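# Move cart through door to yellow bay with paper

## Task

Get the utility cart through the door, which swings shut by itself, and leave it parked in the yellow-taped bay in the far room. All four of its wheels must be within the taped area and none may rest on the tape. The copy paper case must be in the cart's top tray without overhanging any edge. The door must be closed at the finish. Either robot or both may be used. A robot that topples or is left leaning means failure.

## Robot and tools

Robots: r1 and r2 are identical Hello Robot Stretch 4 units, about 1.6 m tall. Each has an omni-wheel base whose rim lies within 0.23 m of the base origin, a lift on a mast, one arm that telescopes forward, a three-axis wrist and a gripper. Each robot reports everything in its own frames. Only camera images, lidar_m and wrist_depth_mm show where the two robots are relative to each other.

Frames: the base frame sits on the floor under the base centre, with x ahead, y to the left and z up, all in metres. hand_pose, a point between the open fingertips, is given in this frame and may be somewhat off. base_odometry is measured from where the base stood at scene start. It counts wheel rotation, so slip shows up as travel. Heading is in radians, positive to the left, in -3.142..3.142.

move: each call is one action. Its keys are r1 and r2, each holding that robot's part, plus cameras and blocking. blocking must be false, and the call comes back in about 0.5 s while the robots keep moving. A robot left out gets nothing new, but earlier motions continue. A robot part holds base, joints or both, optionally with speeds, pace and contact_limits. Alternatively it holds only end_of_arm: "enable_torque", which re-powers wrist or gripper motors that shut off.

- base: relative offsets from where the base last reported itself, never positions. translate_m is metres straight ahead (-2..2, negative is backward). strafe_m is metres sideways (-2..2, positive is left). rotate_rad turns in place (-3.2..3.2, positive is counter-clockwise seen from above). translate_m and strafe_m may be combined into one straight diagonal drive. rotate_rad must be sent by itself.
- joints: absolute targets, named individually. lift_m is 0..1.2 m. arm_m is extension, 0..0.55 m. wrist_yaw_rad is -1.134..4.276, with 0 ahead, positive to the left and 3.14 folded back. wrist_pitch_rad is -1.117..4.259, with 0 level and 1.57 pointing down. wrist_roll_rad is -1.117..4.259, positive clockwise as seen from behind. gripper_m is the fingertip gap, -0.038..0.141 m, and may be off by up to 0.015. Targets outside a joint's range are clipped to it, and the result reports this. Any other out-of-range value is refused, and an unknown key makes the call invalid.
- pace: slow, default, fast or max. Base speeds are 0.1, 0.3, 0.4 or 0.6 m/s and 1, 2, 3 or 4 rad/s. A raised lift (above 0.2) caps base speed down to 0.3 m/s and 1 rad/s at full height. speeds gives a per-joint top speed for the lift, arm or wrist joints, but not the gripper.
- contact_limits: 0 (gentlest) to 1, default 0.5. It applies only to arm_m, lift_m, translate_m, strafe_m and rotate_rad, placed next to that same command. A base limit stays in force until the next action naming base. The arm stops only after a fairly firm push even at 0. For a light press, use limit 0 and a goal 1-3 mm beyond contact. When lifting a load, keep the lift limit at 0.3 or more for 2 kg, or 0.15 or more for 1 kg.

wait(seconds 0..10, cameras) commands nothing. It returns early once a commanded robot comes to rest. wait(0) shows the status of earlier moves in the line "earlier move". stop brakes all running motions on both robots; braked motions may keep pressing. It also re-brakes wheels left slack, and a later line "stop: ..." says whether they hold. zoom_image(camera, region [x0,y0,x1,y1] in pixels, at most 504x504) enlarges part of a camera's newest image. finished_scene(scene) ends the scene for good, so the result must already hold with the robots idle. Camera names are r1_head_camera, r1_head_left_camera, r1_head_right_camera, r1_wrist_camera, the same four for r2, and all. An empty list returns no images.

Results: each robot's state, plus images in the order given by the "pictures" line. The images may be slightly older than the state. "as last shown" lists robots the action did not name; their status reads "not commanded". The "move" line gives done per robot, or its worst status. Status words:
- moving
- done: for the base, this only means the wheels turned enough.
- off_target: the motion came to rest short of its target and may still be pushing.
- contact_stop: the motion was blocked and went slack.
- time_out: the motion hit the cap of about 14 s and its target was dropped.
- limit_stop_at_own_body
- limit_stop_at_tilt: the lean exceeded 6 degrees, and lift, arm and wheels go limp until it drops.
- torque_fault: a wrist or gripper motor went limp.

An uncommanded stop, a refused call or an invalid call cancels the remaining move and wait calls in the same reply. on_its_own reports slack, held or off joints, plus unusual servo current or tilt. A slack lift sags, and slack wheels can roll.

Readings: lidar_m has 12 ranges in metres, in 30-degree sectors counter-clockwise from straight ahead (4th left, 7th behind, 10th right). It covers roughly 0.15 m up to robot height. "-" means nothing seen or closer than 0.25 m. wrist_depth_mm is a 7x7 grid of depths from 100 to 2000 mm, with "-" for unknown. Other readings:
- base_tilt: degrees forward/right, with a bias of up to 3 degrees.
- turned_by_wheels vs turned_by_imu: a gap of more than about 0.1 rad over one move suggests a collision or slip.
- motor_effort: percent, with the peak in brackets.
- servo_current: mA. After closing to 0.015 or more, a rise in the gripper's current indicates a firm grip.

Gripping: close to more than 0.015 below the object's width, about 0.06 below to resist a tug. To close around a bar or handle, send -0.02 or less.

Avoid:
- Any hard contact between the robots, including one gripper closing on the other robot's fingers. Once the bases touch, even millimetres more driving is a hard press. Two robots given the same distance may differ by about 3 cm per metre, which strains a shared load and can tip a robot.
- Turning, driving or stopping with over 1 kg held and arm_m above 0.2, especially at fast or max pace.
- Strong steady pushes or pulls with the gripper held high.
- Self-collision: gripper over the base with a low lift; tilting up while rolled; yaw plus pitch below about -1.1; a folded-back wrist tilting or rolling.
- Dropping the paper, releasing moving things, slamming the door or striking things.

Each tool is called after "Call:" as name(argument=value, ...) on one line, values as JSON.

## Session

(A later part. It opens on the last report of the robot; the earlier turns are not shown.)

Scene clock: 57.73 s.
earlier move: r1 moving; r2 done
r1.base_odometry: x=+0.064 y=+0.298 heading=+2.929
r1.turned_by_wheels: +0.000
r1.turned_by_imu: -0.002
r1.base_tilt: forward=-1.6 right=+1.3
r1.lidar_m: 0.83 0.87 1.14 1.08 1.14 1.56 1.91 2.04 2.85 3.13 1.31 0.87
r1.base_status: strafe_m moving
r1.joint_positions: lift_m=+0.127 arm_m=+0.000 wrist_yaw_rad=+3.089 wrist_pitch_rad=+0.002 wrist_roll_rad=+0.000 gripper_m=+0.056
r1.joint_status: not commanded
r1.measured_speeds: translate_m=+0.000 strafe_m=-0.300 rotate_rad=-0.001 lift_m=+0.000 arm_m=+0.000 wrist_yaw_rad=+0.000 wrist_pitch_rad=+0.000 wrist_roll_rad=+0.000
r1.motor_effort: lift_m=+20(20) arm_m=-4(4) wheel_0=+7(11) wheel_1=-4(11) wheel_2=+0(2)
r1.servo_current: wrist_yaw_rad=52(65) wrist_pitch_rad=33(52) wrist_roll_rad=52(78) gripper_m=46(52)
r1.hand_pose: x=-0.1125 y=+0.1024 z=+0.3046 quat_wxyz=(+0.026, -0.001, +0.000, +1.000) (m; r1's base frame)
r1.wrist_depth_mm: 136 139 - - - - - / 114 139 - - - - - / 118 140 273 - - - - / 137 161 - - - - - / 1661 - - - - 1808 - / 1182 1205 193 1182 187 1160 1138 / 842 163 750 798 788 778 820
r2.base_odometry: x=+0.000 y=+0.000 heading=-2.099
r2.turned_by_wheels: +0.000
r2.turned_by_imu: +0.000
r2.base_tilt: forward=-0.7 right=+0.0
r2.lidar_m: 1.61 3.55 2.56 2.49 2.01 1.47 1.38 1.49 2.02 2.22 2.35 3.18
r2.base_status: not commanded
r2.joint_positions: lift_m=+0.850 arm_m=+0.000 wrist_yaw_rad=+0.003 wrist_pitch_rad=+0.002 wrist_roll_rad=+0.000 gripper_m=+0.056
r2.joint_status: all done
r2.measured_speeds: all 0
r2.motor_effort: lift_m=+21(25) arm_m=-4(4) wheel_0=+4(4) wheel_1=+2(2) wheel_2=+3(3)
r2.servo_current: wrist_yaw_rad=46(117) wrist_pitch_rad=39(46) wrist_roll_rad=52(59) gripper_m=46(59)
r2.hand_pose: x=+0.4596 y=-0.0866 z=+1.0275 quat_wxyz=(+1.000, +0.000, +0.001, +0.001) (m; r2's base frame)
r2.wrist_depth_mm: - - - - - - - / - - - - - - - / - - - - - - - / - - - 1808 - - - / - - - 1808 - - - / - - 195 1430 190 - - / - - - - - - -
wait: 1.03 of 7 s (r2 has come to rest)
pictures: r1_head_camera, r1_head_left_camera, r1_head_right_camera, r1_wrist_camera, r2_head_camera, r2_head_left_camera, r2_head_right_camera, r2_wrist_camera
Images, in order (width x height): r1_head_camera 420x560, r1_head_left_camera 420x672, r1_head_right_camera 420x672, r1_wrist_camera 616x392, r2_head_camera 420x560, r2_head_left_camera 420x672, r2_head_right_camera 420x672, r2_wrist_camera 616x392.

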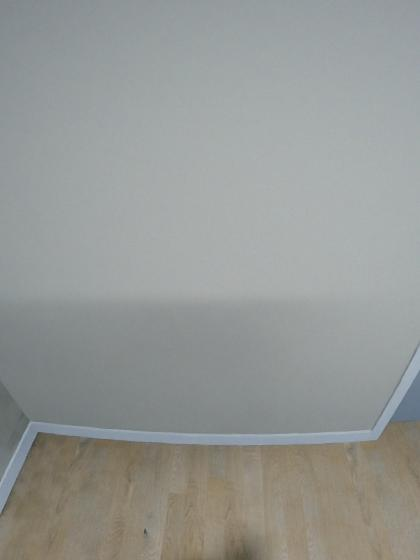

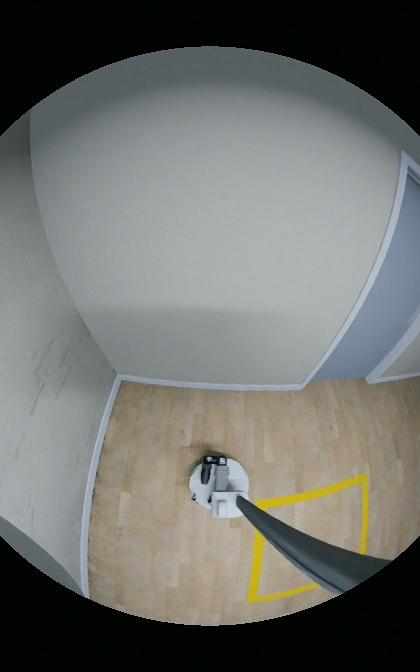

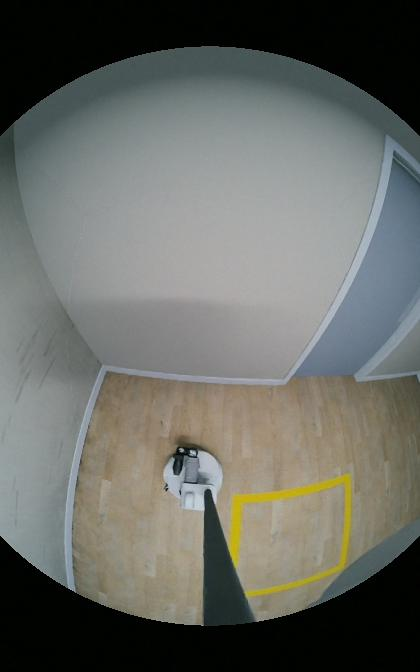

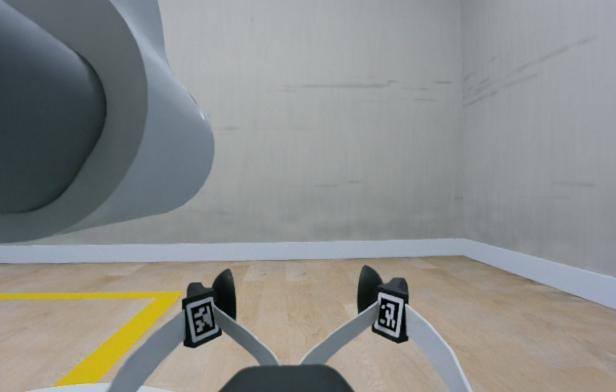

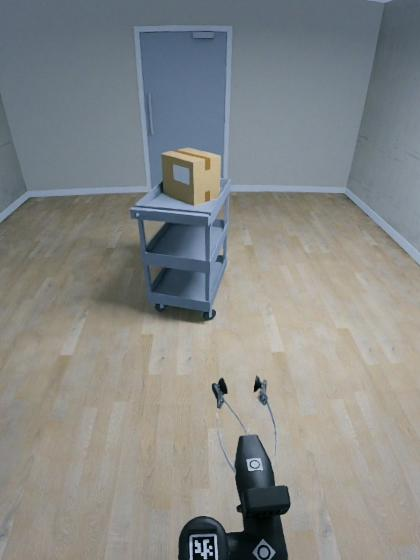

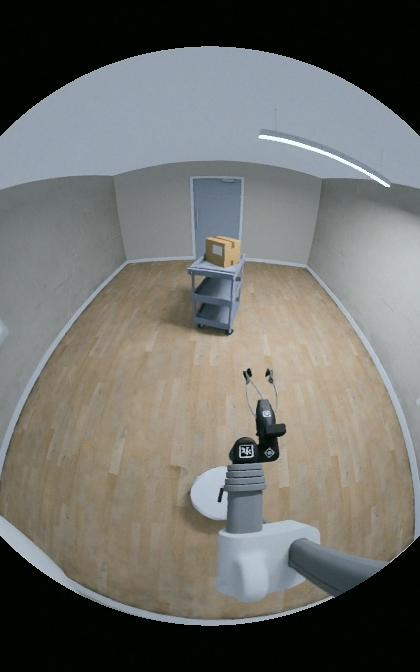

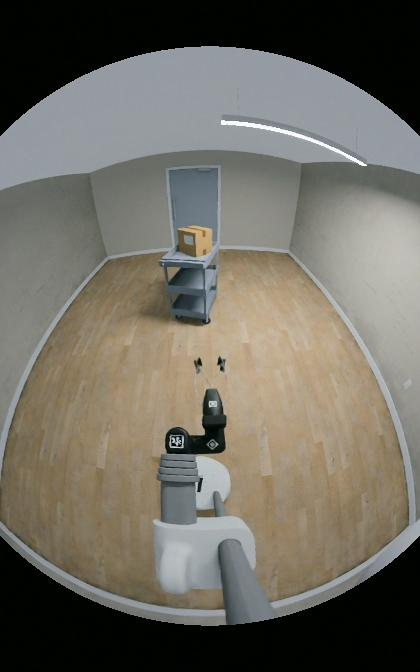

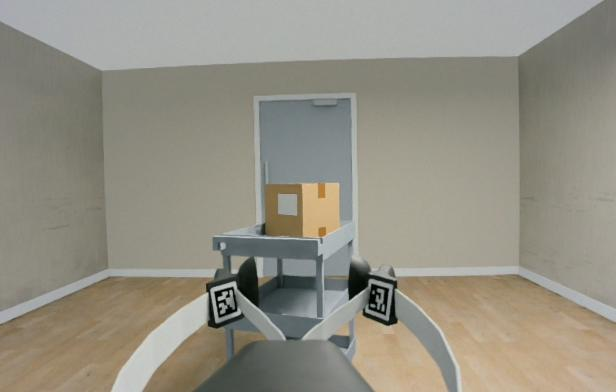

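Call:
move(blocking=false, r2={"base":{"translate_m":0.7,"strafe_m":0.44},"joints":{"wrist_roll_rad":1.571,"lift_m":0.8}}, cameras=[])

Call:
wait(seconds=5, cameras=["r1_head_camera","r1_head_left_camera"])

Scene clock: 79.83 s.
earlier move: r1 done
move: r2 moving
r1.base_odometry: x=+0.305 y=+1.418 heading=+2.930
r1.turned_by_wheels: +0.000
r1.turned_by_imu: -0.006
r1.base_tilt: forward=-1.6 right=+1.3
r1.lidar_m: 0.88 0.88 1.18 2.22 2.28 2.02 1.95 2.06 2.56 2.49 1.17 0.95
r1.base_status: done
r1.joint_positions: lift_m=+0.127 arm_m=+0.000 wrist_yaw_rad=+3.089 wrist_pitch_rad=+0.002 wrist_roll_rad=+0.000 gripper_m=+0.056
r1.joint_status: not commanded
r1.measured_speeds: all 0
r1.motor_effort: lift_m=+20(20) arm_m=-4(4) wheel_0=+1(2) wheel_1=+0(0) wheel_2=+1(1)
r1.servo_current: wrist_yaw_rad=39(59) wrist_pitch_rad=39(39) wrist_roll_rad=39(72) gripper_m=39(46)
r1.hand_pose: x=-0.1125 y=+0.1024 z=+0.3046 quat_wxyz=(+0.026, -0.001, +0.000, +1.000) (m; r1's base frame)
r1.wrist_depth_mm: 136 138 - - - - - / 113 139 - - - - - / 114 139 268 - - - - / 137 162 - - - - - / 1618 - - - - - - / 1160 1205 193 1205 187 1160 1229 / 831 759 759 809 788 768 820
r2.base_odometry: x=+0.001 y=-0.035 heading=-2.099
r2.turned_by_wheels: -0.001
r2.turned_by_imu: +0.000
r2.base_tilt: forward=-0.7 right=+0.1
r2.lidar_m: 1.56 3.50 2.55 2.47 2.05 1.52 1.43 1.52 2.07 2.24 2.34 3.22
r2.base_status: translate_m moving; strafe_m moving
r2.joint_positions: lift_m=+0.815 arm_m=+0.000 wrist_yaw_rad=+0.003 wrist_pitch_rad=+0.002 wrist_roll_rad=+0.589 gripper_m=+0.056
r2.joint_status: lift_m moving; wrist_roll_rad moving
r2.measured_speeds: translate_m=+0.115 strafe_m=+0.075 rotate_rad=-0.007 lift_m=-0.099 arm_m=+0.000 wrist_yaw_rad=+0.000 wrist_pitch_rad=+0.000 wrist_roll_rad=+1.820
r2.motor_effort: lift_m=+13(20) arm_m=-4(4) wheel_0=-10(10) wheel_1=+11(12) wheel_2=-12(12)
r2.servo_current: wrist_yaw_rad=39(52) wrist_pitch_rad=39(46) wrist_roll_rad=85(98) gripper_m=52(52)
r2.hand_pose: x=+0.4595 y=-0.0866 z=+0.9928 quat_wxyz=(+0.957, +0.290, +0.001, +0.001) (m; r2's base frame)
r2.wrist_depth_mm: - - - - - - - / - - - - - - - / - - - - - - - / - - - 1756 - - - / - - - 1756 - - 1921 / - - 196 1863 191 1921 1576 / - - - - - 1537 1336
pictures: none
No camera images: "cameras" was empty.

Scene clock: 83.43 s.
earlier move: r2 done
r1.base_odometry: x=+0.305 y=+1.418 heading=+2.930
r1.turned_by_wheels: +0.000
r1.turned_by_imu: +0.000
r1.base_tilt: forward=-1.6 right=+1.3
r1.lidar_m: 0.89 0.90 1.22 2.21 2.33 2.04 1.93 2.07 2.59 2.50 1.15 0.93
r1.base_status: done
r1.joint_positions: lift_m=+0.127 arm_m=+0.000 wrist_yaw_rad=+3.089 wrist_pitch_rad=+0.002 wrist_roll_rad=+0.000 gripper_m=+0.056
r1.joint_status: not commanded
r1.measured_speeds: all 0
r1.motor_effort: lift_m=+20(20) arm_m=-4(4) wheel_0=+1(3) wheel_1=+0(1) wheel_2=+1(1)
r1.servo_current: wrist_yaw_rad=46(72) wrist_pitch_rad=39(52) wrist_roll_rad=52(72) gripper_m=46(46)
r1.hand_pose: x=-0.1125 y=+0.1024 z=+0.3046 quat_wxyz=(+0.026, -0.001, +0.000, +1.000) (m; r1's base frame)
r1.wrist_depth_mm: 137 138 - - - - - / 113 139 - - - - - / 114 140 268 - - - - / 137 163 - - - - - / 1661 - - - - - - / 1182 1182 194 1160 187 1182 1255 / 842 759 750 809 788 778 820
r2.base_odometry: x=+0.027 y=-0.826 heading=-2.099
r2.turned_by_wheels: +0.000
r2.turned_by_imu: +0.002
r2.base_tilt: forward=-0.7 right=+0.0
r2.lidar_m: 1.00 2.92 2.15 2.02 2.17 2.20 2.10 2.21 2.77 2.65 2.79 1.00
r2.base_status: done
r2.joint_positions: lift_m=+0.800 arm_m=+0.000 wrist_yaw_rad=+0.003 wrist_pitch_rad=+0.002 wrist_roll_rad=+1.569 gripper_m=+0.056
r2.joint_status: all done
r2.measured_speeds: all 0
r2.motor_effort: lift_m=+15(20) arm_m=-4(4) wheel_0=-4(11) wheel_1=+2(12) wheel_2=-2(13)
r2.servo_current: wrist_yaw_rad=46(59) wrist_pitch_rad=39(52) wrist_roll_rad=52(98) gripper_m=39(59)
r2.hand_pose: x=+0.4595 y=-0.0866 z=+0.9780 quat_wxyz=(+0.708, +0.706, +0.001, +0.000) (m; r2's base frame)
r2.wrist_depth_mm: - - - - 750 960 741 / - - - 1008 778 778 - / - - - 1160 809 831 - / - - - - - 1756 1430 / - - - - - - 1366 / - - 195 - 190 1808 1366 / - - - - - - 1366
wait: 3.60 of 5 s (r2 has come to rest)
pictures: r1_head_camera, r1_head_left_camera
Images, in order (width x height): r1_head_camera 420x560, r1_head_left_camera 420x672.

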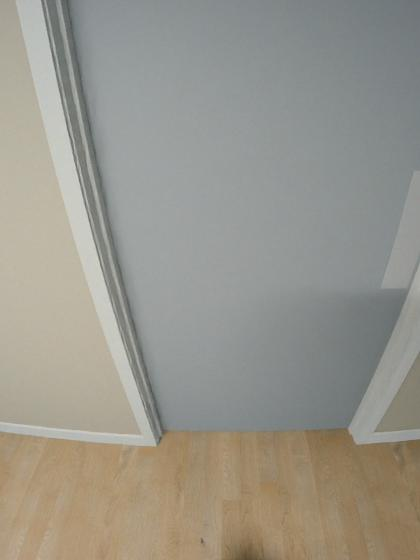

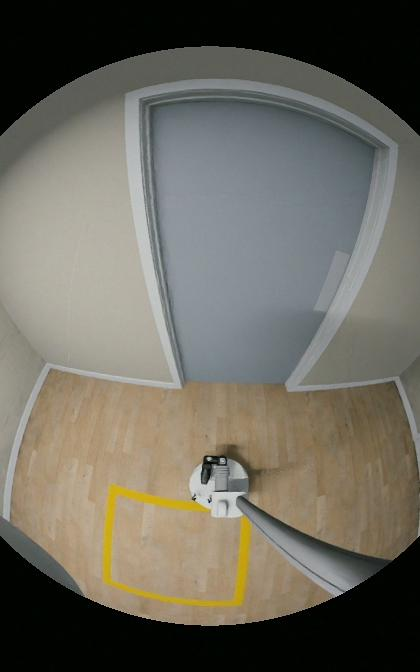

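Call:
move(blocking=false, r2={"base":{"rotate_rad":-0.37}}, cameras=[])

Call:
wait(seconds=3, cameras=["r2_head_camera","r2_wrist_camera","r2_head_left_camera"])

Call:
zoom_image(camera="r2_head_camera", region=[100, 150, 320, 480])

Scene clock: 88.43 s.
move: r2 moving
r1: as last shown
r1.lidar_m: 0.89 0.87 1.19 2.22 2.34 2.03 1.94 2.06 2.57 2.50 1.19 0.92
r1.motor_effort: lift_m=+20(20) arm_m=-4(4) wheel_0=+2(2) wheel_1=+0(0) wheel_2=+1(1)
r1.servo_current: wrist_yaw_rad=20(65) wrist_pitch_rad=39(46) wrist_roll_rad=59(59) gripper_m=39(52)
r1.wrist_depth_mm: 136 138 - - - - - / 113 139 - - - - - / 114 139 268 - - - - / 137 162 - - - - - / 1708 - - - - - - / 1182 1205 194 1205 187 1160 1255 / 831 750 750 788 788 768 820
r2.base_odometry: x=+0.027 y=-0.826 heading=-2.341
r2.turned_by_wheels: -0.242
r2.turned_by_imu: -0.235
r2.base_tilt: forward=-0.7 right=+0.1
r2.lidar_m: 1.00 3.65 2.39 2.03 2.04 2.42 2.11 2.11 2.47 2.69 2.65 1.07
r2.base_status: rotate_rad moving
r2.joint_positions: lift_m=+0.800 arm_m=+0.000 wrist_yaw_rad=+0.003 wrist_pitch_rad=+0.002 wrist_roll_rad=+1.569 gripper_m=+0.056
r2.joint_status: not commanded
r2.measured_speeds: translate_m=+0.001 strafe_m=+0.002 rotate_rad=-0.757 lift_m=+0.000 arm_m=+0.000 wrist_yaw_rad=+0.000 wrist_pitch_rad=+0.000 wrist_roll_rad=+0.000
r2.motor_effort: lift_m=+15(15) arm_m=-4(4) wheel_0=+3(9) wheel_1=+5(9) wheel_2=+7(11)
r2.servo_current: wrist_yaw_rad=39(52) wrist_pitch_rad=39(46) wrist_roll_rad=52(59) gripper_m=46(52)
r2.hand_pose: x=+0.4595 y=-0.0866 z=+0.9780 quat_wxyz=(+0.708, +0.706, +0.001, +0.000) (m; r2's base frame)
r2.wrist_depth_mm: - - - - - 1921 1308 / - - - - - 1921 1336 / - - - - 831 820 - / - - - 1098 831 842 - / - - - 1182 1430 842 - / - - 195 - 189 1618 1366 / - - - - - - 1366
pictures: none
No camera images: "cameras" was empty.

Scene clock: 89.10 s.
earlier move: r2 done
r1.base_odometry: x=+0.305 y=+1.418 heading=+2.930
r1.turned_by_wheels: +0.000
r1.turned_by_imu: +0.000
r1.base_tilt: forward=-1.6 right=+1.2
r1.lidar_m: 0.90 0.90 1.22 2.20 2.32 2.05 1.94 2.06 2.58 2.49 1.16 0.95
r1.base_status: not commanded
r1.joint_positions: lift_m=+0.127 arm_m=+0.000 wrist_yaw_rad=+3.089 wrist_pitch_rad=+0.002 wrist_roll_rad=+0.000 gripper_m=+0.056
r1.joint_status: not commanded
r1.measured_speeds: all 0
r1.motor_effort: lift_m=+20(20) arm_m=-4(4) wheel_0=+2(2) wheel_1=+0(0) wheel_2=+1(1)
r1.servo_current: wrist_yaw_rad=46(65) wrist_pitch_rad=39(52) wrist_roll_rad=59(59) gripper_m=46(52)
r1.hand_pose: x=-0.1125 y=+0.1024 z=+0.3046 quat_wxyz=(+0.026, -0.001, +0.000, +1.000) (m; r1's base frame)
r1.wrist_depth_mm: 136 138 - - - - - / 113 139 - - - - - / 114 139 268 - - - - / 137 162 - - - - - / 1618 - - - - - - / 1182 1205 193 1182 187 1138 1229 / 854 750 759 809 778 788 820
r2.base_odometry: x=+0.027 y=-0.826 heading=-2.468
r2.turned_by_wheels: -0.127
r2.turned_by_imu: -0.124
r2.base_tilt: forward=-0.7 right=+0.1
r2.lidar_m: 1.00 1.03 2.58 2.08 2.03 2.29 2.11 2.10 2.32 2.68 2.66 2.92
r2.base_status: done
r2.joint_positions: lift_m=+0.800 arm_m=+0.000 wrist_yaw_rad=+0.003 wrist_pitch_rad=+0.002 wrist_roll_rad=+1.569 gripper_m=+0.056
r2.joint_status: not commanded
r2.measured_speeds: all 0
r2.motor_effort: lift_m=+15(15) arm_m=-4(4) wheel_0=+3(9) wheel_1=+3(9) wheel_2=+4(11)
r2.servo_current: wrist_yaw_rad=52(52) wrist_pitch_rad=39(46) wrist_roll_rad=46(59) gripper_m=52(52)
r2.hand_pose: x=+0.4595 y=-0.0867 z=+0.9780 quat_wxyz=(+0.708, +0.706, +0.001, +0.000) (m; r2's base frame)
r2.wrist_depth_mm: - - - - - 1983 1366 / - - - - - 1921 1336 / - - - - - 1983 1366 / - - - - - 1756 1366 / - - - 1098 842 854 - / - - 194 1138 187 842 - / - - - - - - 1366
wait: 0.67 of 3 s (r2 has come to rest)
pictures: r2_head_camera, r2_head_left_camera, r2_wrist_camera
Images, in order (width x height): r2_head_camera 420x560, r2_head_left_camera 420x672, r2_wrist_camera 616x392.

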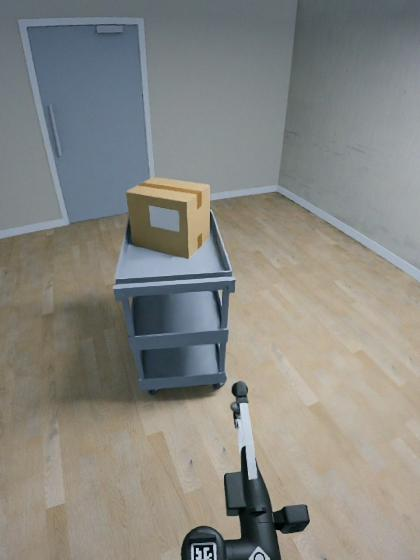

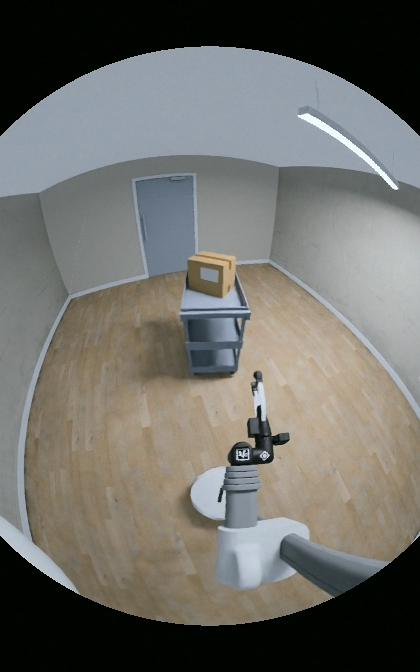

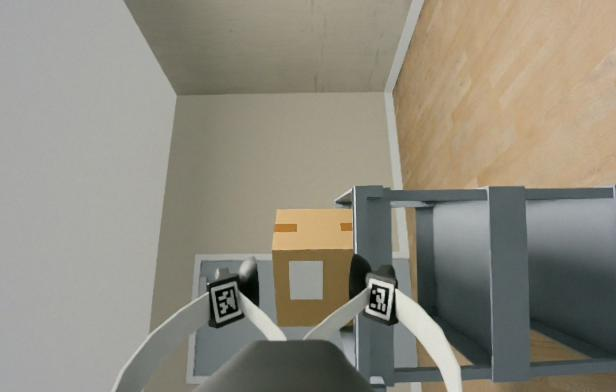

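Scaled by 1.527 from the camera's 420x560 image, which has a finer 1200x1600 frame.

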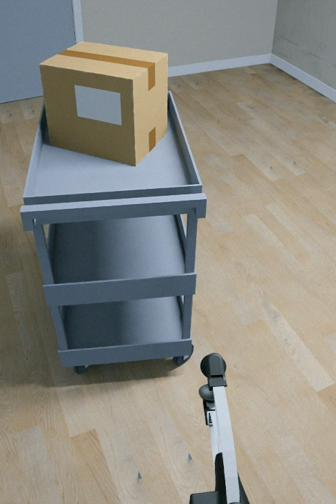

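Call:
move(blocking=false, r2={"base":{"strafe_m":0.2},"joints":{"lift_m":0.75}}, cameras=[])

Call:
wait(seconds=3, cameras=["r2_head_camera","r2_wrist_camera","r2_head_left_camera"])

Call:
zoom_image(camera="r2_wrist_camera", region=[200, 60, 616, 392])

Call:
zoom_image(camera="r2_head_camera", region=[120, 170, 320, 340])

Scene clock: 100.53 s.
move: r2 moving
r1: as last shown
r1.base_tilt: forward=-1.6 right=+1.3
r1.lidar_m: 0.89 0.89 1.19 2.19 2.30 2.05 1.94 2.06 2.57 2.48 1.16 0.94
r1.motor_effort: lift_m=+20(20) arm_m=-4(4) wheel_0=+1(2) wheel_1=+0(0) wheel_2=+1(1)
r1.servo_current: wrist_yaw_rad=52(59) wrist_pitch_rad=39(46) wrist_roll_rad=59(65) gripper_m=39(46)
r1.wrist_depth_mm: 136 138 - - - - - / 113 139 - - - - - / 114 140 268 - - - - / 137 163 - - - - - / 1708 - - - - - - / 1182 1205 193 1182 187 1160 1255 / 854 750 741 809 788 778 820
r2.base_odometry: x=+0.050 y=-0.855 heading=-2.468
r2.turned_by_wheels: +0.000
r2.turned_by_imu: +0.001
r2.base_tilt: forward=-0.7 right=+0.1
r2.lidar_m: 0.99 1.07 2.55 2.06 2.00 2.28 2.13 2.10 2.36 2.71 2.71 3.00
r2.base_status: strafe_m moving
r2.joint_positions: lift_m=+0.765 arm_m=+0.000 wrist_yaw_rad=+0.003 wrist_pitch_rad=+0.002 wrist_roll_rad=+1.569 gripper_m=+0.056
r2.joint_status: lift_m moving
r2.measured_speeds: translate_m=-0.001 strafe_m=+0.139 rotate_rad=+0.006 lift_m=-0.099 arm_m=+0.000 wrist_yaw_rad=+0.000 wrist_pitch_rad=+0.000 wrist_roll_rad=+0.000
r2.motor_effort: lift_m=+13(18) arm_m=-4(4) wheel_0=-8(12) wheel_1=+10(11) wheel_2=+0(4)
r2.servo_current: wrist_yaw_rad=52(65) wrist_pitch_rad=33(46) wrist_roll_rad=59(59) gripper_m=52(59)
r2.hand_pose: x=+0.4595 y=-0.0867 z=+0.9428 quat_wxyz=(+0.708, +0.706, +0.001, +0.000) (m; r2's base frame)
r2.wrist_depth_mm: - - - - - 1921 1308 / - - - - - 1921 1281 / - - - - - 1863 1281 / - - - - 1308 854 - / - - - 1098 842 842 - / - - 194 1160 188 831 - / - - - - - - 1308
pictures: none
No camera images: "cameras" was empty.

Scene clock: 102.00 s.
earlier move: r2 done
r1.base_odometry: x=+0.305 y=+1.418 heading=+2.930
r1.turned_by_wheels: +0.000
r1.turned_by_imu: +0.000
r1.base_tilt: forward=-1.6 right=+1.3
r1.lidar_m: 0.89 0.91 1.19 2.20 2.31 2.04 1.95 2.07 2.56 2.50 1.17 0.93
r1.base_status: not commanded
r1.joint_positions: lift_m=+0.127 arm_m=+0.000 wrist_yaw_rad=+3.089 wrist_pitch_rad=+0.002 wrist_roll_rad=+0.000 gripper_m=+0.056
r1.joint_status: not commanded
r1.measured_speeds: all 0
r1.motor_effort: lift_m=+20(20) arm_m=-4(4) wheel_0=+2(2) wheel_1=+0(0) wheel_2=+1(1)
r1.servo_current: wrist_yaw_rad=39(72) wrist_pitch_rad=46(46) wrist_roll_rad=39(65) gripper_m=39(46)
r1.hand_pose: x=-0.1125 y=+0.1024 z=+0.3046 quat_wxyz=(+0.026, -0.001, +0.000, +1.000) (m; r1's base frame)
r1.wrist_depth_mm: 137 138 - - - - - / 113 139 - - - - - / 114 139 267 - - - - / 137 163 - - - - - / 1661 - - - - - - / 1160 1182 193 1205 188 1182 1255 / 854 750 759 809 788 759 820
r2.base_odometry: x=+0.152 y=-0.983 heading=-2.468
r2.turned_by_wheels: +0.000
r2.turned_by_imu: +0.000
r2.base_tilt: forward=-0.7 right=+0.1
r2.lidar_m: 1.00 3.57 2.34 1.91 1.87 2.10 2.20 2.19 2.40 2.89 2.86 1.08
r2.base_status: done
r2.joint_positions: lift_m=+0.750 arm_m=+0.000 wrist_yaw_rad=+0.003 wrist_pitch_rad=+0.002 wrist_roll_rad=+1.569 gripper_m=+0.056
r2.joint_status: all done
r2.measured_speeds: all 0
r2.motor_effort: lift_m=+14(18) arm_m=-4(4) wheel_0=+0(12) wheel_1=+0(13) wheel_2=+0(4)
r2.servo_current: wrist_yaw_rad=46(65) wrist_pitch_rad=39(52) wrist_roll_rad=65(65) gripper_m=46(59)
r2.hand_pose: x=+0.4595 y=-0.0867 z=+0.9281 quat_wxyz=(+0.708, +0.706, +0.001, +0.000) (m; r2's base frame)
r2.wrist_depth_mm: - - - - - 1808 1281 / - - - - - 1756 1281 / - - - - - 842 - / - - - 1078 1430 831 - / - - - 1182 1118 820 - / - - 195 - 191 1756 1281 / - - - - - - 1308
wait: 1.47 of 3 s (r2 has come to rest)
pictures: r2_head_camera, r2_head_left_camera, r2_wrist_camera
Images, in order (width x height): r2_head_camera 420x560, r2_head_left_camera 420x672, r2_wrist_camera 616x392.

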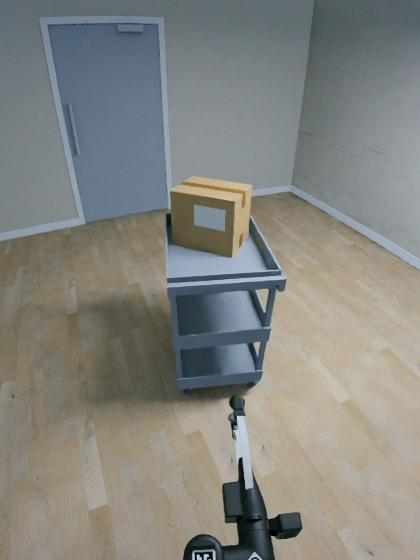

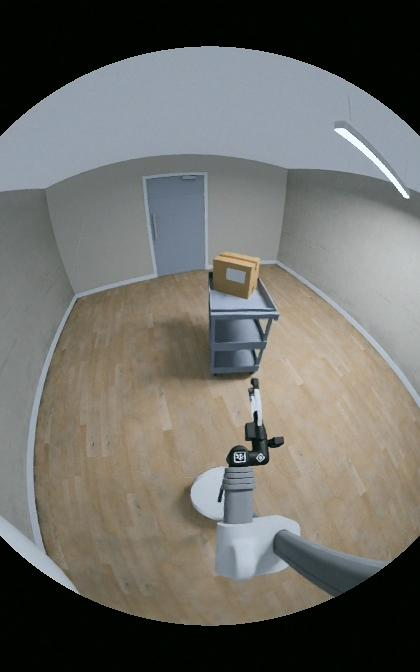

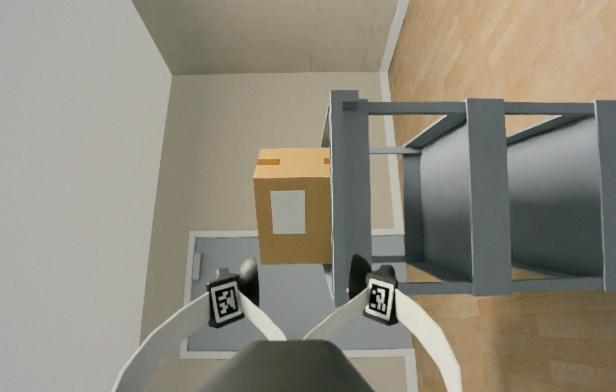

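Scaled by 1.212.

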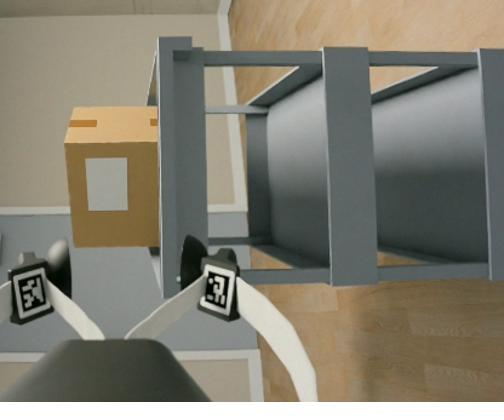

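Scaled by 2.520 from the camera's 420x560 image, which has a finer 1200x1600 frame.

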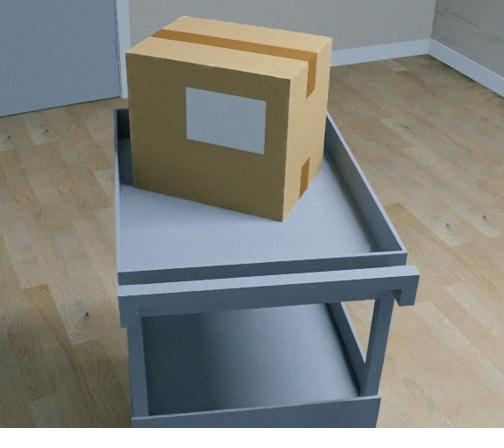

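Call:
move(blocking=false, r2={"base":{"translate_m":0.2,"strafe_m":-0.05},"joints":{"lift_m":0.67,"gripper_m":0.12}}, cameras=[])

Call:
wait(seconds=3, cameras=["r2_head_camera","r2_wrist_camera"])

Call:
zoom_image(camera="r2_wrist_camera", region=[200, 60, 460, 392])

Call:
zoom_image(camera="r2_head_camera", region=[120, 220, 320, 460])

Scene clock: 127.93 s.
move: r2 moving
r1: as last shown
r1.base_tilt: forward=-1.6 right=+1.2
r1.lidar_m: 0.90 0.88 1.21 2.22 2.34 2.03 1.95 2.04 2.57 2.50 1.17 0.91
r1.servo_current: wrist_yaw_rad=65(72) wrist_pitch_rad=46(46) wrist_roll_rad=52(65) gripper_m=46(46)
r1.wrist_depth_mm: 136 138 - - - - - / 113 139 - - - - - / 114 139 266 - - - - / 137 162 - - - - - / 1708 - - - - - - / 1182 1229 193 1205 188 1160 1255 / 842 750 750 820 788 778 820
r2.base_odometry: x=+0.123 y=-0.996 heading=-2.468
r2.turned_by_wheels: +0.000
r2.turned_by_imu: +0.001
r2.base_tilt: forward=-0.7 right=+0.1
r2.lidar_m: 0.95 3.56 2.39 1.93 1.86 2.14 2.20 2.19 2.44 2.85 2.81 1.02
r2.base_status: translate_m moving; strafe_m moving
r2.joint_positions: lift_m=+0.712 arm_m=+0.000 wrist_yaw_rad=+0.003 wrist_pitch_rad=+0.002 wrist_roll_rad=+1.569 gripper_m=+0.075
r2.joint_status: lift_m moving; gripper_m moving
r2.measured_speeds: translate_m=+0.121 strafe_m=-0.032 rotate_rad=-0.001 lift_m=-0.146 arm_m=+0.000 wrist_yaw_rad=+0.000 wrist_pitch_rad=+0.000 wrist_roll_rad=+0.000
r2.motor_effort: lift_m=+13(16) arm_m=-4(4) wheel_0=+9(12) wheel_1=+6(7) wheel_2=-13(13)
r2.servo_current: wrist_yaw_rad=39(52) wrist_pitch_rad=46(46) wrist_roll_rad=52(65) gripper_m=65(98)
r2.hand_pose: x=+0.4595 y=-0.0867 z=+0.8901 quat_wxyz=(+0.708, +0.706, +0.001, +0.000) (m; r2's base frame)
r2.wrist_depth_mm: - - - - - 1756 1205 / - - - - - 1808 1229 / - - - 1229 - 820 - / - - - 1060 - 809 - / - - - 1138 1308 798 - / - - 191 - 189 1576 1229 / - - - - - 1756 1255
pictures: none
No camera images: "cameras" was empty.

Scene clock: 129.50 s.
earlier move: r2 done
r1.base_odometry: x=+0.305 y=+1.418 heading=+2.930
r1.turned_by_wheels: +0.000
r1.turned_by_imu: +0.000
r1.base_tilt: forward=-1.6 right=+1.3
r1.lidar_m: 0.89 0.91 1.20 2.22 2.32 2.02 1.94 2.07 2.56 2.47 1.14 0.92
r1.base_status: not commanded
r1.joint_positions: lift_m=+0.127 arm_m=+0.000 wrist_yaw_rad=+3.089 wrist_pitch_rad=+0.002 wrist_roll_rad=+0.000 gripper_m=+0.056
r1.joint_status: not commanded
r1.measured_speeds: all 0
r1.motor_effort: lift_m=+20(20) arm_m=-4(4) wheel_0=+1(2) wheel_1=+0(0) wheel_2=+1(1)
r1.servo_current: wrist_yaw_rad=59(72) wrist_pitch_rad=33(52) wrist_roll_rad=65(72) gripper_m=46(52)
r1.hand_pose: x=-0.1125 y=+0.1024 z=+0.3046 quat_wxyz=(+0.026, -0.001, +0.000, +1.000) (m; r1's base frame)
r1.wrist_depth_mm: 136 138 - - - - - / 113 139 - - - - - / 114 139 267 - - - - / 137 163 - - - - - / 1708 - - - - - - / 1182 1182 194 1205 187 1160 1229 / 820 759 759 798 788 778 820
r2.base_odometry: x=-0.035 y=-1.068 heading=-2.468
r2.turned_by_wheels: +0.000
r2.turned_by_imu: +0.001
r2.base_tilt: forward=-0.6 right=+0.0
r2.lidar_m: 0.78 3.40 2.46 2.02 1.94 2.22 2.36 2.31 2.59 2.76 2.74 0.84
r2.base_status: done
r2.joint_positions: lift_m=+0.670 arm_m=+0.000 wrist_yaw_rad=+0.003 wrist_pitch_rad=+0.002 wrist_roll_rad=+1.569 gripper_m=+0.120
r2.joint_status: all done
r2.measured_speeds: all 0
r2.motor_effort: lift_m=+14(16) arm_m=-4(4) wheel_0=+3(12) wheel_1=+4(7) wheel_2=-4(14)
r2.servo_current: wrist_yaw_rad=39(65) wrist_pitch_rad=39(46) wrist_roll_rad=46(65) gripper_m=52(124)
r2.hand_pose: x=+0.4595 y=-0.0867 z=+0.8481 quat_wxyz=(+0.708, +0.706, +0.001, +0.000) (m; r2's base frame)
r2.wrist_depth_mm: - - - - - 1708 1160 / - - - - - 1576 1160 / - - - 647 - 647 - / - - 960 640 - 640 - / - - 946 634 - 640 - / - - 198 627 198 627 1229 / - - - - - 1576 1182
wait: 1.57 of 3 s (r2 has come to rest)
pictures: r2_head_camera, r2_wrist_camera
Images, in order (width x height): r2_head_camera 420x560, r2_wrist_camera 616x392.

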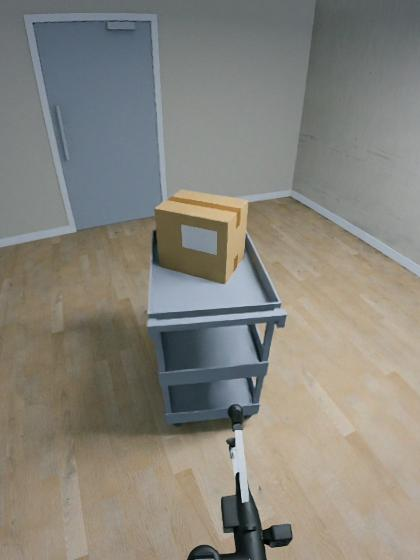

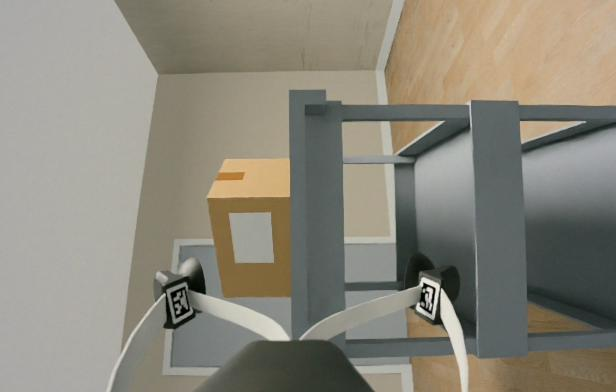

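Scaled by 1.518.

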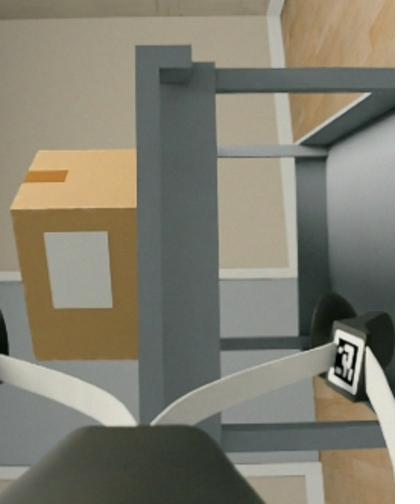

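Scaled by 2.100 from the camera's 420x560 image, which has a finer 1200x1600 frame.

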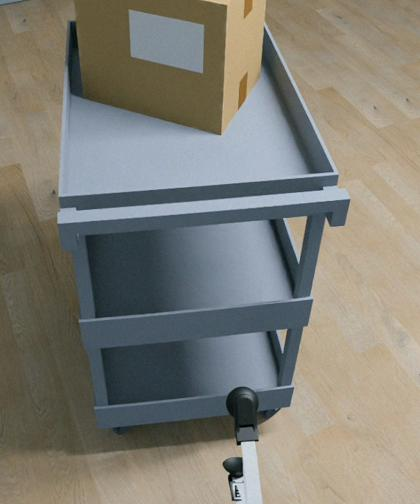

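Call:
move(blocking=false, r2={"base":{"translate_m":0.25,"strafe_m":-0.01},"joints":{"lift_m":0.688},"contact_limits":{"translate_m":0.1}}, cameras=[])

Call:
wait(seconds=3, cameras=["r2_head_camera","r2_wrist_camera"])

Call:
zoom_image(camera="r2_head_camera", region=[120, 220, 320, 460])

Scene clock: 149.23 s.
move: r2 moving
r1: as last shown
r1.lidar_m: 0.89 0.90 1.20 2.21 2.32 2.02 1.95 2.07 2.55 2.47 1.16 0.94
r1.servo_current: wrist_yaw_rad=59(65) wrist_pitch_rad=46(46) wrist_roll_rad=33(59) gripper_m=46(46)
r1.wrist_depth_mm: 136 138 - - - - - / 113 139 - - - - - / 114 139 268 - - - - / 137 163 - - - - - / 1661 - - - - - - / 1182 1182 193 1205 187 1182 1255 / 842 750 750 798 788 768 820
r2.base_odometry: x=-0.061 y=-1.087 heading=-2.468
r2.turned_by_wheels: +0.000
r2.turned_by_imu: +0.001
r2.base_tilt: forward=-0.7 right=+0.1
r2.lidar_m: 0.76 3.38 2.49 2.04 1.99 2.20 2.37 2.35 2.63 2.74 2.72 0.83
r2.base_status: translate_m moving; strafe_m moving
r2.joint_positions: lift_m=+0.688 arm_m=+0.000 wrist_yaw_rad=+0.003 wrist_pitch_rad=+0.002 wrist_roll_rad=+1.569 gripper_m=+0.120
r2.joint_status: lift_m moving
r2.measured_speeds: translate_m=+0.122 strafe_m=-0.005 rotate_rad=-0.002 lift_m=+0.003 arm_m=+0.000 wrist_yaw_rad=+0.000 wrist_pitch_rad=+0.000 wrist_roll_rad=+0.000
r2.motor_effort: lift_m=+18(24) arm_m=-4(4) wheel_0=+12(12) wheel_1=+6(8) wheel_2=-10(13)
r2.servo_current: wrist_yaw_rad=52(52) wrist_pitch_rad=46(46) wrist_roll_rad=46(59) gripper_m=52(52)
r2.contact_limits: translate_m 0.1
r2.hand_pose: x=+0.4595 y=-0.0867 z=+0.8655 quat_wxyz=(+0.708, +0.706, +0.001, +0.000) (m; r2's base frame)
r2.wrist_depth_mm: - - - - - 1708 1182 / - - - - - 1708 1205 / - - - 627 - 621 640 / - - 946 615 - 621 - / - - 917 609 - 603 - / - - 199 597 196 603 609 / - - - - - 1661 1078
pictures: none
No camera images: "cameras" was empty.

Scene clock: 151.03 s.
earlier move: r2 done
r1.base_odometry: x=+0.305 y=+1.418 heading=+2.930
r1.turned_by_wheels: +0.000
r1.turned_by_imu: +0.000
r1.base_tilt: forward=-1.6 right=+1.3
r1.lidar_m: 0.89 0.87 1.20 2.21 2.30 2.02 1.95 2.05 2.59 2.50 1.15 0.93
r1.base_status: not commanded
r1.joint_positions: lift_m=+0.127 arm_m=+0.000 wrist_yaw_rad=+3.089 wrist_pitch_rad=+0.002 wrist_roll_rad=+0.000 gripper_m=+0.056
r1.joint_status: not commanded
r1.measured_speeds: all 0
r1.motor_effort: lift_m=+20(20) arm_m=-4(4) wheel_0=+1(3) wheel_1=+0(0) wheel_2=+1(1)
r1.servo_current: wrist_yaw_rad=46(65) wrist_pitch_rad=46(52) wrist_roll_rad=39(65) gripper_m=46(52)
r1.hand_pose: x=-0.1125 y=+0.1024 z=+0.3046 quat_wxyz=(+0.026, -0.001, +0.000, +1.000) (m; r1's base frame)
r1.wrist_depth_mm: 136 138 - - - - - / 113 139 - - - - - / 114 139 268 - - - - / 137 163 - - - - - / 1708 - - - - - - / 1205 1182 193 1182 187 1160 1255 / 831 759 750 798 798 778 831
r2.base_odometry: x=-0.237 y=-1.216 heading=-2.468
r2.turned_by_wheels: +0.000
r2.turned_by_imu: +0.000
r2.base_tilt: forward=-0.7 right=+0.0
r2.lidar_m: 0.55 0.57 2.62 2.12 2.10 2.31 2.58 2.56 2.85 2.67 2.64 0.57
r2.base_status: done
r2.joint_positions: lift_m=+0.688 arm_m=+0.000 wrist_yaw_rad=+0.003 wrist_pitch_rad=+0.002 wrist_roll_rad=+1.569 gripper_m=+0.120
r2.joint_status: all done
r2.measured_speeds: all 0
r2.motor_effort: lift_m=+21(24) arm_m=-4(4) wheel_0=+4(12) wheel_1=+3(8) wheel_2=-4(14)
r2.servo_current: wrist_yaw_rad=59(59) wrist_pitch_rad=39(46) wrist_roll_rad=46(59) gripper_m=52(59)
r2.contact_limits: translate_m 0.1
r2.hand_pose: x=+0.4595 y=-0.0867 z=+0.8655 quat_wxyz=(+0.708, +0.706, +0.001, +0.000) (m; r2's base frame)
r2.wrist_depth_mm: - - - - - 1661 1205 / - - - 382 407 1499 512 / - - - 397 - 917 - / - - 647 397 - - - / - - 654 394 394 - - / - - 200 332 195 - - / - - - - - 1921 -
wait: 1.80 of 3 s (r2 has come to rest)
pictures: r2_head_camera, r2_wrist_camera
Images, in order (width x height): r2_head_camera 420x560, r2_wrist_camera 616x392.

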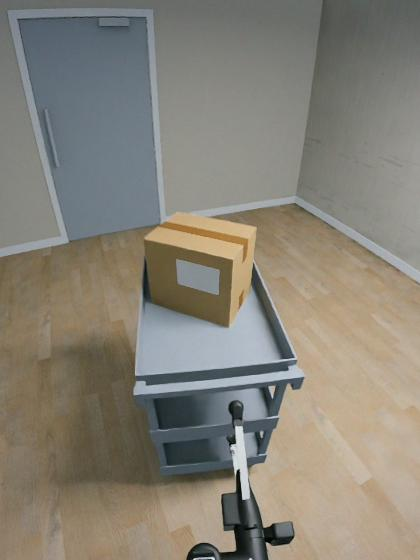

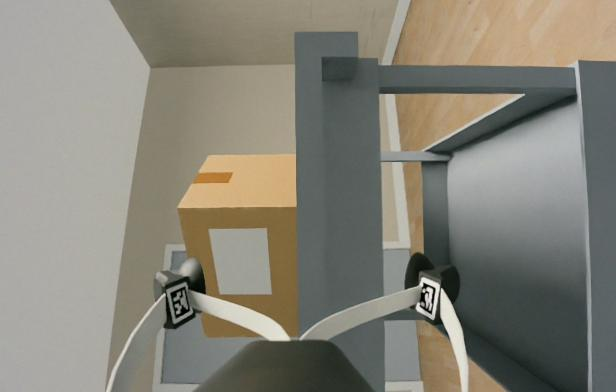

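Scaled by 2.100 from the camera's 420x560 image, which has a finer 1200x1600 frame.

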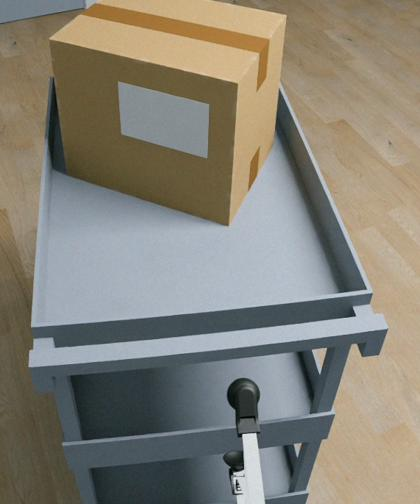

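Call:
move(blocking=false, r2={"base":{"translate_m":0.175},"contact_limits":{"translate_m":0.1},"pace":"slow"}, cameras=[])

Call:
wait(seconds=4, cameras=["r2_head_camera","r2_wrist_camera"])

Call:
zoom_image(camera="r2_head_camera", region=[120, 220, 320, 460])

Scene clock: 162.43 s.
move: r2 moving
r1: as last shown
r1.lidar_m: 0.88 0.88 1.20 2.20 2.28 2.03 1.94 2.08 2.57 2.50 1.17 0.93
r1.motor_effort: lift_m=+20(20) arm_m=-4(4) wheel_0=+2(2) wheel_1=+0(0) wheel_2=+1(1)
r1.servo_current: wrist_yaw_rad=33(59) wrist_pitch_rad=46(46) wrist_roll_rad=65(65) gripper_m=46(46)
r1.wrist_depth_mm: 137 138 - - - - - / 113 139 - - - - - / 115 139 268 - - - - / 137 162 - - - - - / 1708 - - - - - - / 1205 1182 193 1182 187 1138 1229 / 820 741 759 798 788 778 820
r2.base_odometry: x=-0.247 y=-1.224 heading=-2.467
r2.turned_by_wheels: +0.000
r2.turned_by_imu: +0.001
r2.base_tilt: forward=-0.7 right=+0.1
r2.lidar_m: 0.54 0.57 2.61 2.12 2.10 2.34 2.58 2.58 2.86 2.65 2.64 0.57
r2.base_status: translate_m moving
r2.joint_positions: lift_m=+0.688 arm_m=+0.000 wrist_yaw_rad=+0.003 wrist_pitch_rad=+0.002 wrist_roll_rad=+1.569 gripper_m=+0.120
r2.joint_status: not commanded
r2.measured_speeds: translate_m=+0.047 strafe_m=+0.000 rotate_rad=-0.001 lift_m=+0.000 arm_m=+0.000 wrist_yaw_rad=+0.000 wrist_pitch_rad=+0.000 wrist_roll_rad=+0.000
r2.motor_effort: lift_m=+21(21) arm_m=-4(4) wheel_0=+2(8) wheel_1=+7(7) wheel_2=-11(11)
r2.servo_current: wrist_yaw_rad=46(59) wrist_pitch_rad=46(46) wrist_roll_rad=39(59) gripper_m=52(52)
r2.contact_limits: translate_m 0.1
r2.hand_pose: x=+0.4595 y=-0.0867 z=+0.8655 quat_wxyz=(+0.708, +0.706, +0.001, +0.000) (m; r2's base frame)
r2.wrist_depth_mm: - - - - - 1708 1182 / - - - 379 399 1499 399 / - - - 387 - 931 - / - - 634 389 387 - - / - - 634 384 382 - - / - - 200 320 198 - - / - - - - - 1921 -
pictures: none
No camera images: "cameras" was empty.

Scene clock: 164.97 s.
earlier move: r2 done
r1.base_odometry: x=+0.305 y=+1.418 heading=+2.930
r1.turned_by_wheels: +0.000
r1.turned_by_imu: +0.000
r1.base_tilt: forward=-1.6 right=+1.2
r1.lidar_m: 0.89 0.88 1.20 2.21 2.31 2.02 1.95 2.08 2.58 2.50 1.16 0.93
r1.base_status: not commanded
r1.joint_positions: lift_m=+0.127 arm_m=+0.000 wrist_yaw_rad=+3.089 wrist_pitch_rad=+0.002 wrist_roll_rad=+0.000 gripper_m=+0.056
r1.joint_status: not commanded
r1.measured_speeds: all 0
r1.motor_effort: lift_m=+20(20) arm_m=-4(4) wheel_0=+2(2) wheel_1=+0(0) wheel_2=+1(1)
r1.servo_current: wrist_yaw_rad=39(72) wrist_pitch_rad=46(52) wrist_roll_rad=26(72) gripper_m=39(46)
r1.hand_pose: x=-0.1125 y=+0.1024 z=+0.3046 quat_wxyz=(+0.026, -0.001, +0.000, +1.000) (m; r1's base frame)
r1.wrist_depth_mm: 136 139 - - - - - / 113 139 - - - - - / 114 139 268 - - - - / 137 163 - - - - - / 1708 - - - - - - / 1160 1182 194 1205 187 1138 1229 / 842 741 750 798 788 778 831
r2.base_odometry: x=-0.373 y=-1.325 heading=-2.467
r2.turned_by_wheels: +0.000
r2.turned_by_imu: +0.000
r2.base_tilt: forward=-0.7 right=+0.1
r2.lidar_m: 0.39 0.41 2.66 2.18 2.15 2.40 2.74 2.73 3.04 2.60 2.59 0.45
r2.base_status: done
r2.joint_positions: lift_m=+0.688 arm_m=+0.000 wrist_yaw_rad=+0.000 wrist_pitch_rad=+0.002 wrist_roll_rad=+1.570 gripper_m=+0.120
r2.joint_status: not commanded
r2.measured_speeds: all 0
r2.motor_effort: lift_m=+21(21) arm_m=+1(4) wheel_0=+4(9) wheel_1=+4(8) wheel_2=-7(12)
r2.servo_current: wrist_yaw_rad=39(65) wrist_pitch_rad=39(46) wrist_roll_rad=46(59) gripper_m=52(59)
r2.contact_limits: translate_m 0.1
r2.hand_pose: x=+0.4593 y=-0.0874 z=+0.8655 quat_wxyz=(+0.708, +0.707, +0.001, -0.001) (m; r2's base frame)
r2.wrist_depth_mm: - - - 196 258 285 282 / - - - 193 253 1756 1182 / - - - 190 250 788 - / - - 517 187 248 842 - / - - 484 186 242 - - / - - 200 182 199 - - / - - 580 - 237 - -
wait: 2.53 of 4 s (r2 has come to rest)
pictures: r2_head_camera, r2_wrist_camera
Images, in order (width x height): r2_head_camera 420x560, r2_wrist_camera 616x392.

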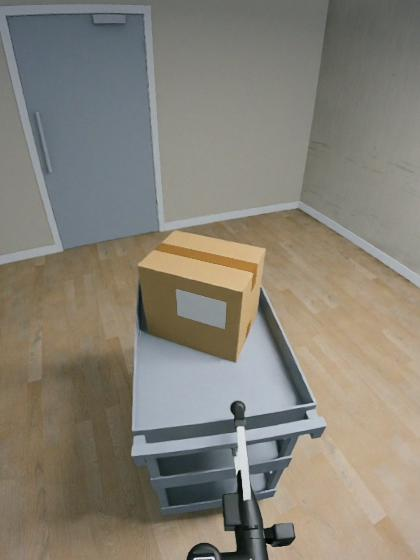

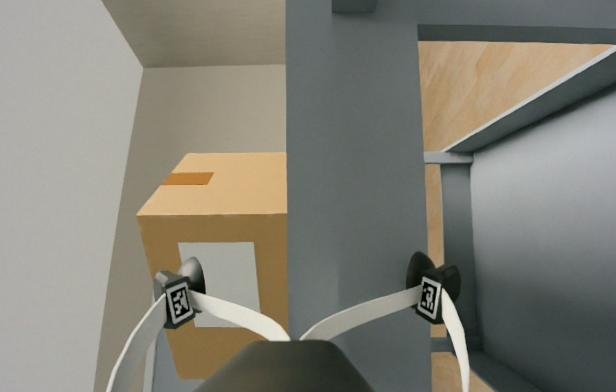

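Scaled by 2.100 from the camera's 420x560 image, which has a finer 1200x1600 frame.

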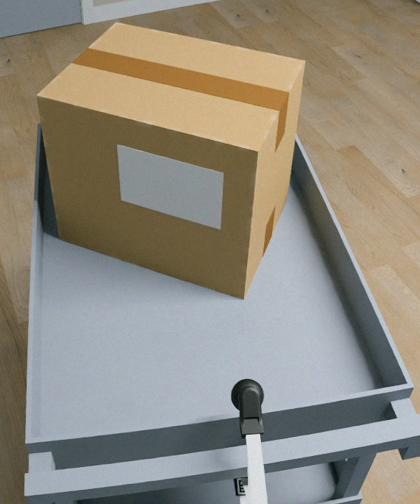

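Call:
move(blocking=false, r2={"base":{"translate_m":-0.01},"joints":{"gripper_m":-0.02},"contact_limits":{"translate_m":0.3}}, cameras=[])

Call:
wait(seconds=4, cameras=["r2_head_camera","r2_wrist_camera"])

Call:
zoom_image(camera="r2_head_camera", region=[120, 320, 340, 560])

Scene clock: 172.30 s.
move: r2 moving
r1: as last shown
r1.base_tilt: forward=-1.6 right=+1.3
r1.lidar_m: 0.89 0.90 1.19 2.20 2.31 2.03 1.95 2.06 2.59 2.49 1.16 0.93
r1.servo_current: wrist_yaw_rad=46(59) wrist_pitch_rad=46(52) wrist_roll_rad=39(59) gripper_m=39(46)
r1.wrist_depth_mm: 136 138 - - - - - / 113 139 - - - - - / 114 139 267 - - - - / 137 162 - - - - - / 1661 - - - - - - / 1205 1205 194 1205 188 1182 1281 / 831 750 759 798 798 778 809
r2.base_odometry: x=-0.366 y=-1.319 heading=-2.468
r2.turned_by_wheels: +0.000
r2.turned_by_imu: +0.000
r2.base_tilt: forward=-0.7 right=+0.0
r2.lidar_m: 0.39 0.40 2.69 2.19 2.12 2.37 2.77 2.71 3.04 2.58 2.59 0.44
r2.base_status: translate_m moving
r2.joint_positions: lift_m=+0.688 arm_m=+0.000 wrist_yaw_rad=+0.000 wrist_pitch_rad=+0.002 wrist_roll_rad=+1.570 gripper_m=+0.106
r2.joint_status: gripper_m moving
r2.measured_speeds: all 0
r2.motor_effort: lift_m=+21(21) arm_m=+4(4) wheel_0=-2(8) wheel_1=-4(5) wheel_2=+5(9)
r2.servo_current: wrist_yaw_rad=46(59) wrist_pitch_rad=39(46) wrist_roll_rad=39(52) gripper_m=98(98)
r2.contact_limits: translate_m 0.3
r2.hand_pose: x=+0.4593 y=-0.0874 z=+0.8655 quat_wxyz=(+0.708, +0.707, +0.001, -0.001) (m; r2's base frame)
r2.wrist_depth_mm: - - - 204 267 289 287 / - - - 259 263 1756 1182 / - - - 198 259 854 - / - - 512 196 255 854 - / - - 488 193 252 788 - / - - 196 190 198 - - / - - 580 - 246 - -
pictures: none
No camera images: "cameras" was empty.

Scene clock: 173.97 s.
earlier move: r2 done
r1.base_odometry: x=+0.305 y=+1.418 heading=+2.930
r1.turned_by_wheels: +0.000
r1.turned_by_imu: +0.000
r1.base_tilt: forward=-1.6 right=+1.3
r1.lidar_m: 0.90 0.90 1.20 2.20 2.32 2.01 1.95 2.05 2.57 2.49 1.17 0.95
r1.base_status: not commanded
r1.joint_positions: lift_m=+0.127 arm_m=+0.000 wrist_yaw_rad=+3.089 wrist_pitch_rad=+0.002 wrist_roll_rad=+0.000 gripper_m=+0.056
r1.joint_status: not commanded
r1.measured_speeds: all 0
r1.motor_effort: lift_m=+20(20) arm_m=-4(4) wheel_0=+1(2) wheel_1=+0(0) wheel_2=+1(1)
r1.servo_current: wrist_yaw_rad=65(65) wrist_pitch_rad=39(52) wrist_roll_rad=33(72) gripper_m=39(46)
r1.hand_pose: x=-0.1125 y=+0.1024 z=+0.3046 quat_wxyz=(+0.026, -0.001, +0.000, +1.000) (m; r1's base frame)
r1.wrist_depth_mm: 136 138 - - - - - / 113 139 - - - - - / 114 139 267 - - - - / 137 163 - - - - - / 1618 - - - - - - / 1182 1182 193 1229 187 1182 1255 / 842 759 750 798 788 778 809
r2.base_odometry: x=-0.366 y=-1.319 heading=-2.468
r2.turned_by_wheels: +0.000
r2.turned_by_imu: +0.000
r2.base_tilt: forward=-0.7 right=+0.1
r2.lidar_m: 0.38 0.42 2.69 2.18 2.15 2.38 2.75 2.73 3.01 2.63 2.57 0.45
r2.base_status: done
r2.joint_positions: lift_m=+0.688 arm_m=+0.000 wrist_yaw_rad=+0.001 wrist_pitch_rad=+0.002 wrist_roll_rad=+1.570 gripper_m=-0.018
r2.joint_status: all done
r2.measured_speeds: all 0
r2.motor_effort: lift_m=+21(21) arm_m=+4(4) wheel_0=-4(8) wheel_1=-3(5) wheel_2=+5(9)
r2.servo_current: wrist_yaw_rad=59(59) wrist_pitch_rad=39(46) wrist_roll_rad=46(65) gripper_m=111(254)
r2.contact_limits: translate_m 0.3
r2.hand_pose: x=+0.4594 y=-0.0870 z=+0.8653 quat_wxyz=(+0.708, +0.707, +0.001, +0.000) (m; r2's base frame)
r2.wrist_depth_mm: - - - 189 250 1397 1060 / - - - 186 247 1708 1118 / - - - 185 245 798 - / - - 484 183 242 842 - / - - 492 182 240 820 - / - - 186 179 180 - - / - - 585 - 236 - -
wait: 1.67 of 4 s (r2 has come to rest)
pictures: r2_head_camera, r2_wrist_camera
Images, in order (width x height): r2_head_camera 420x560, r2_wrist_camera 616x392.

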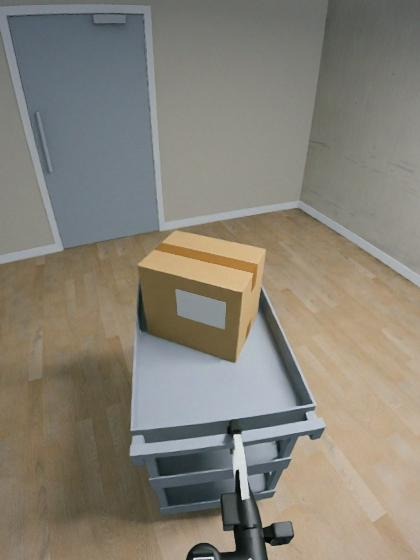

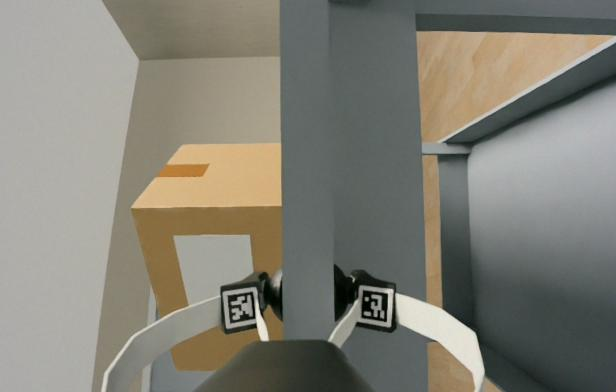

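Scaled by 2.100 from the camera's 420x560 image, which has a finer 1200x1600 frame.

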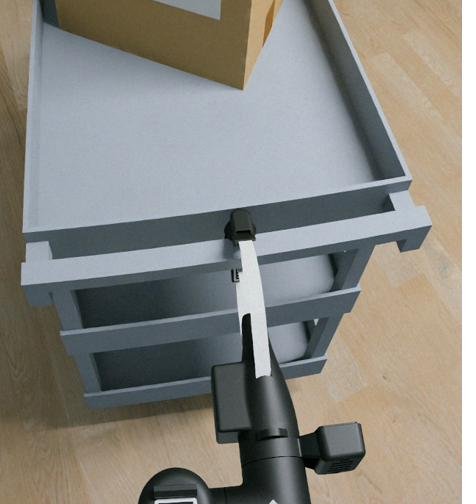

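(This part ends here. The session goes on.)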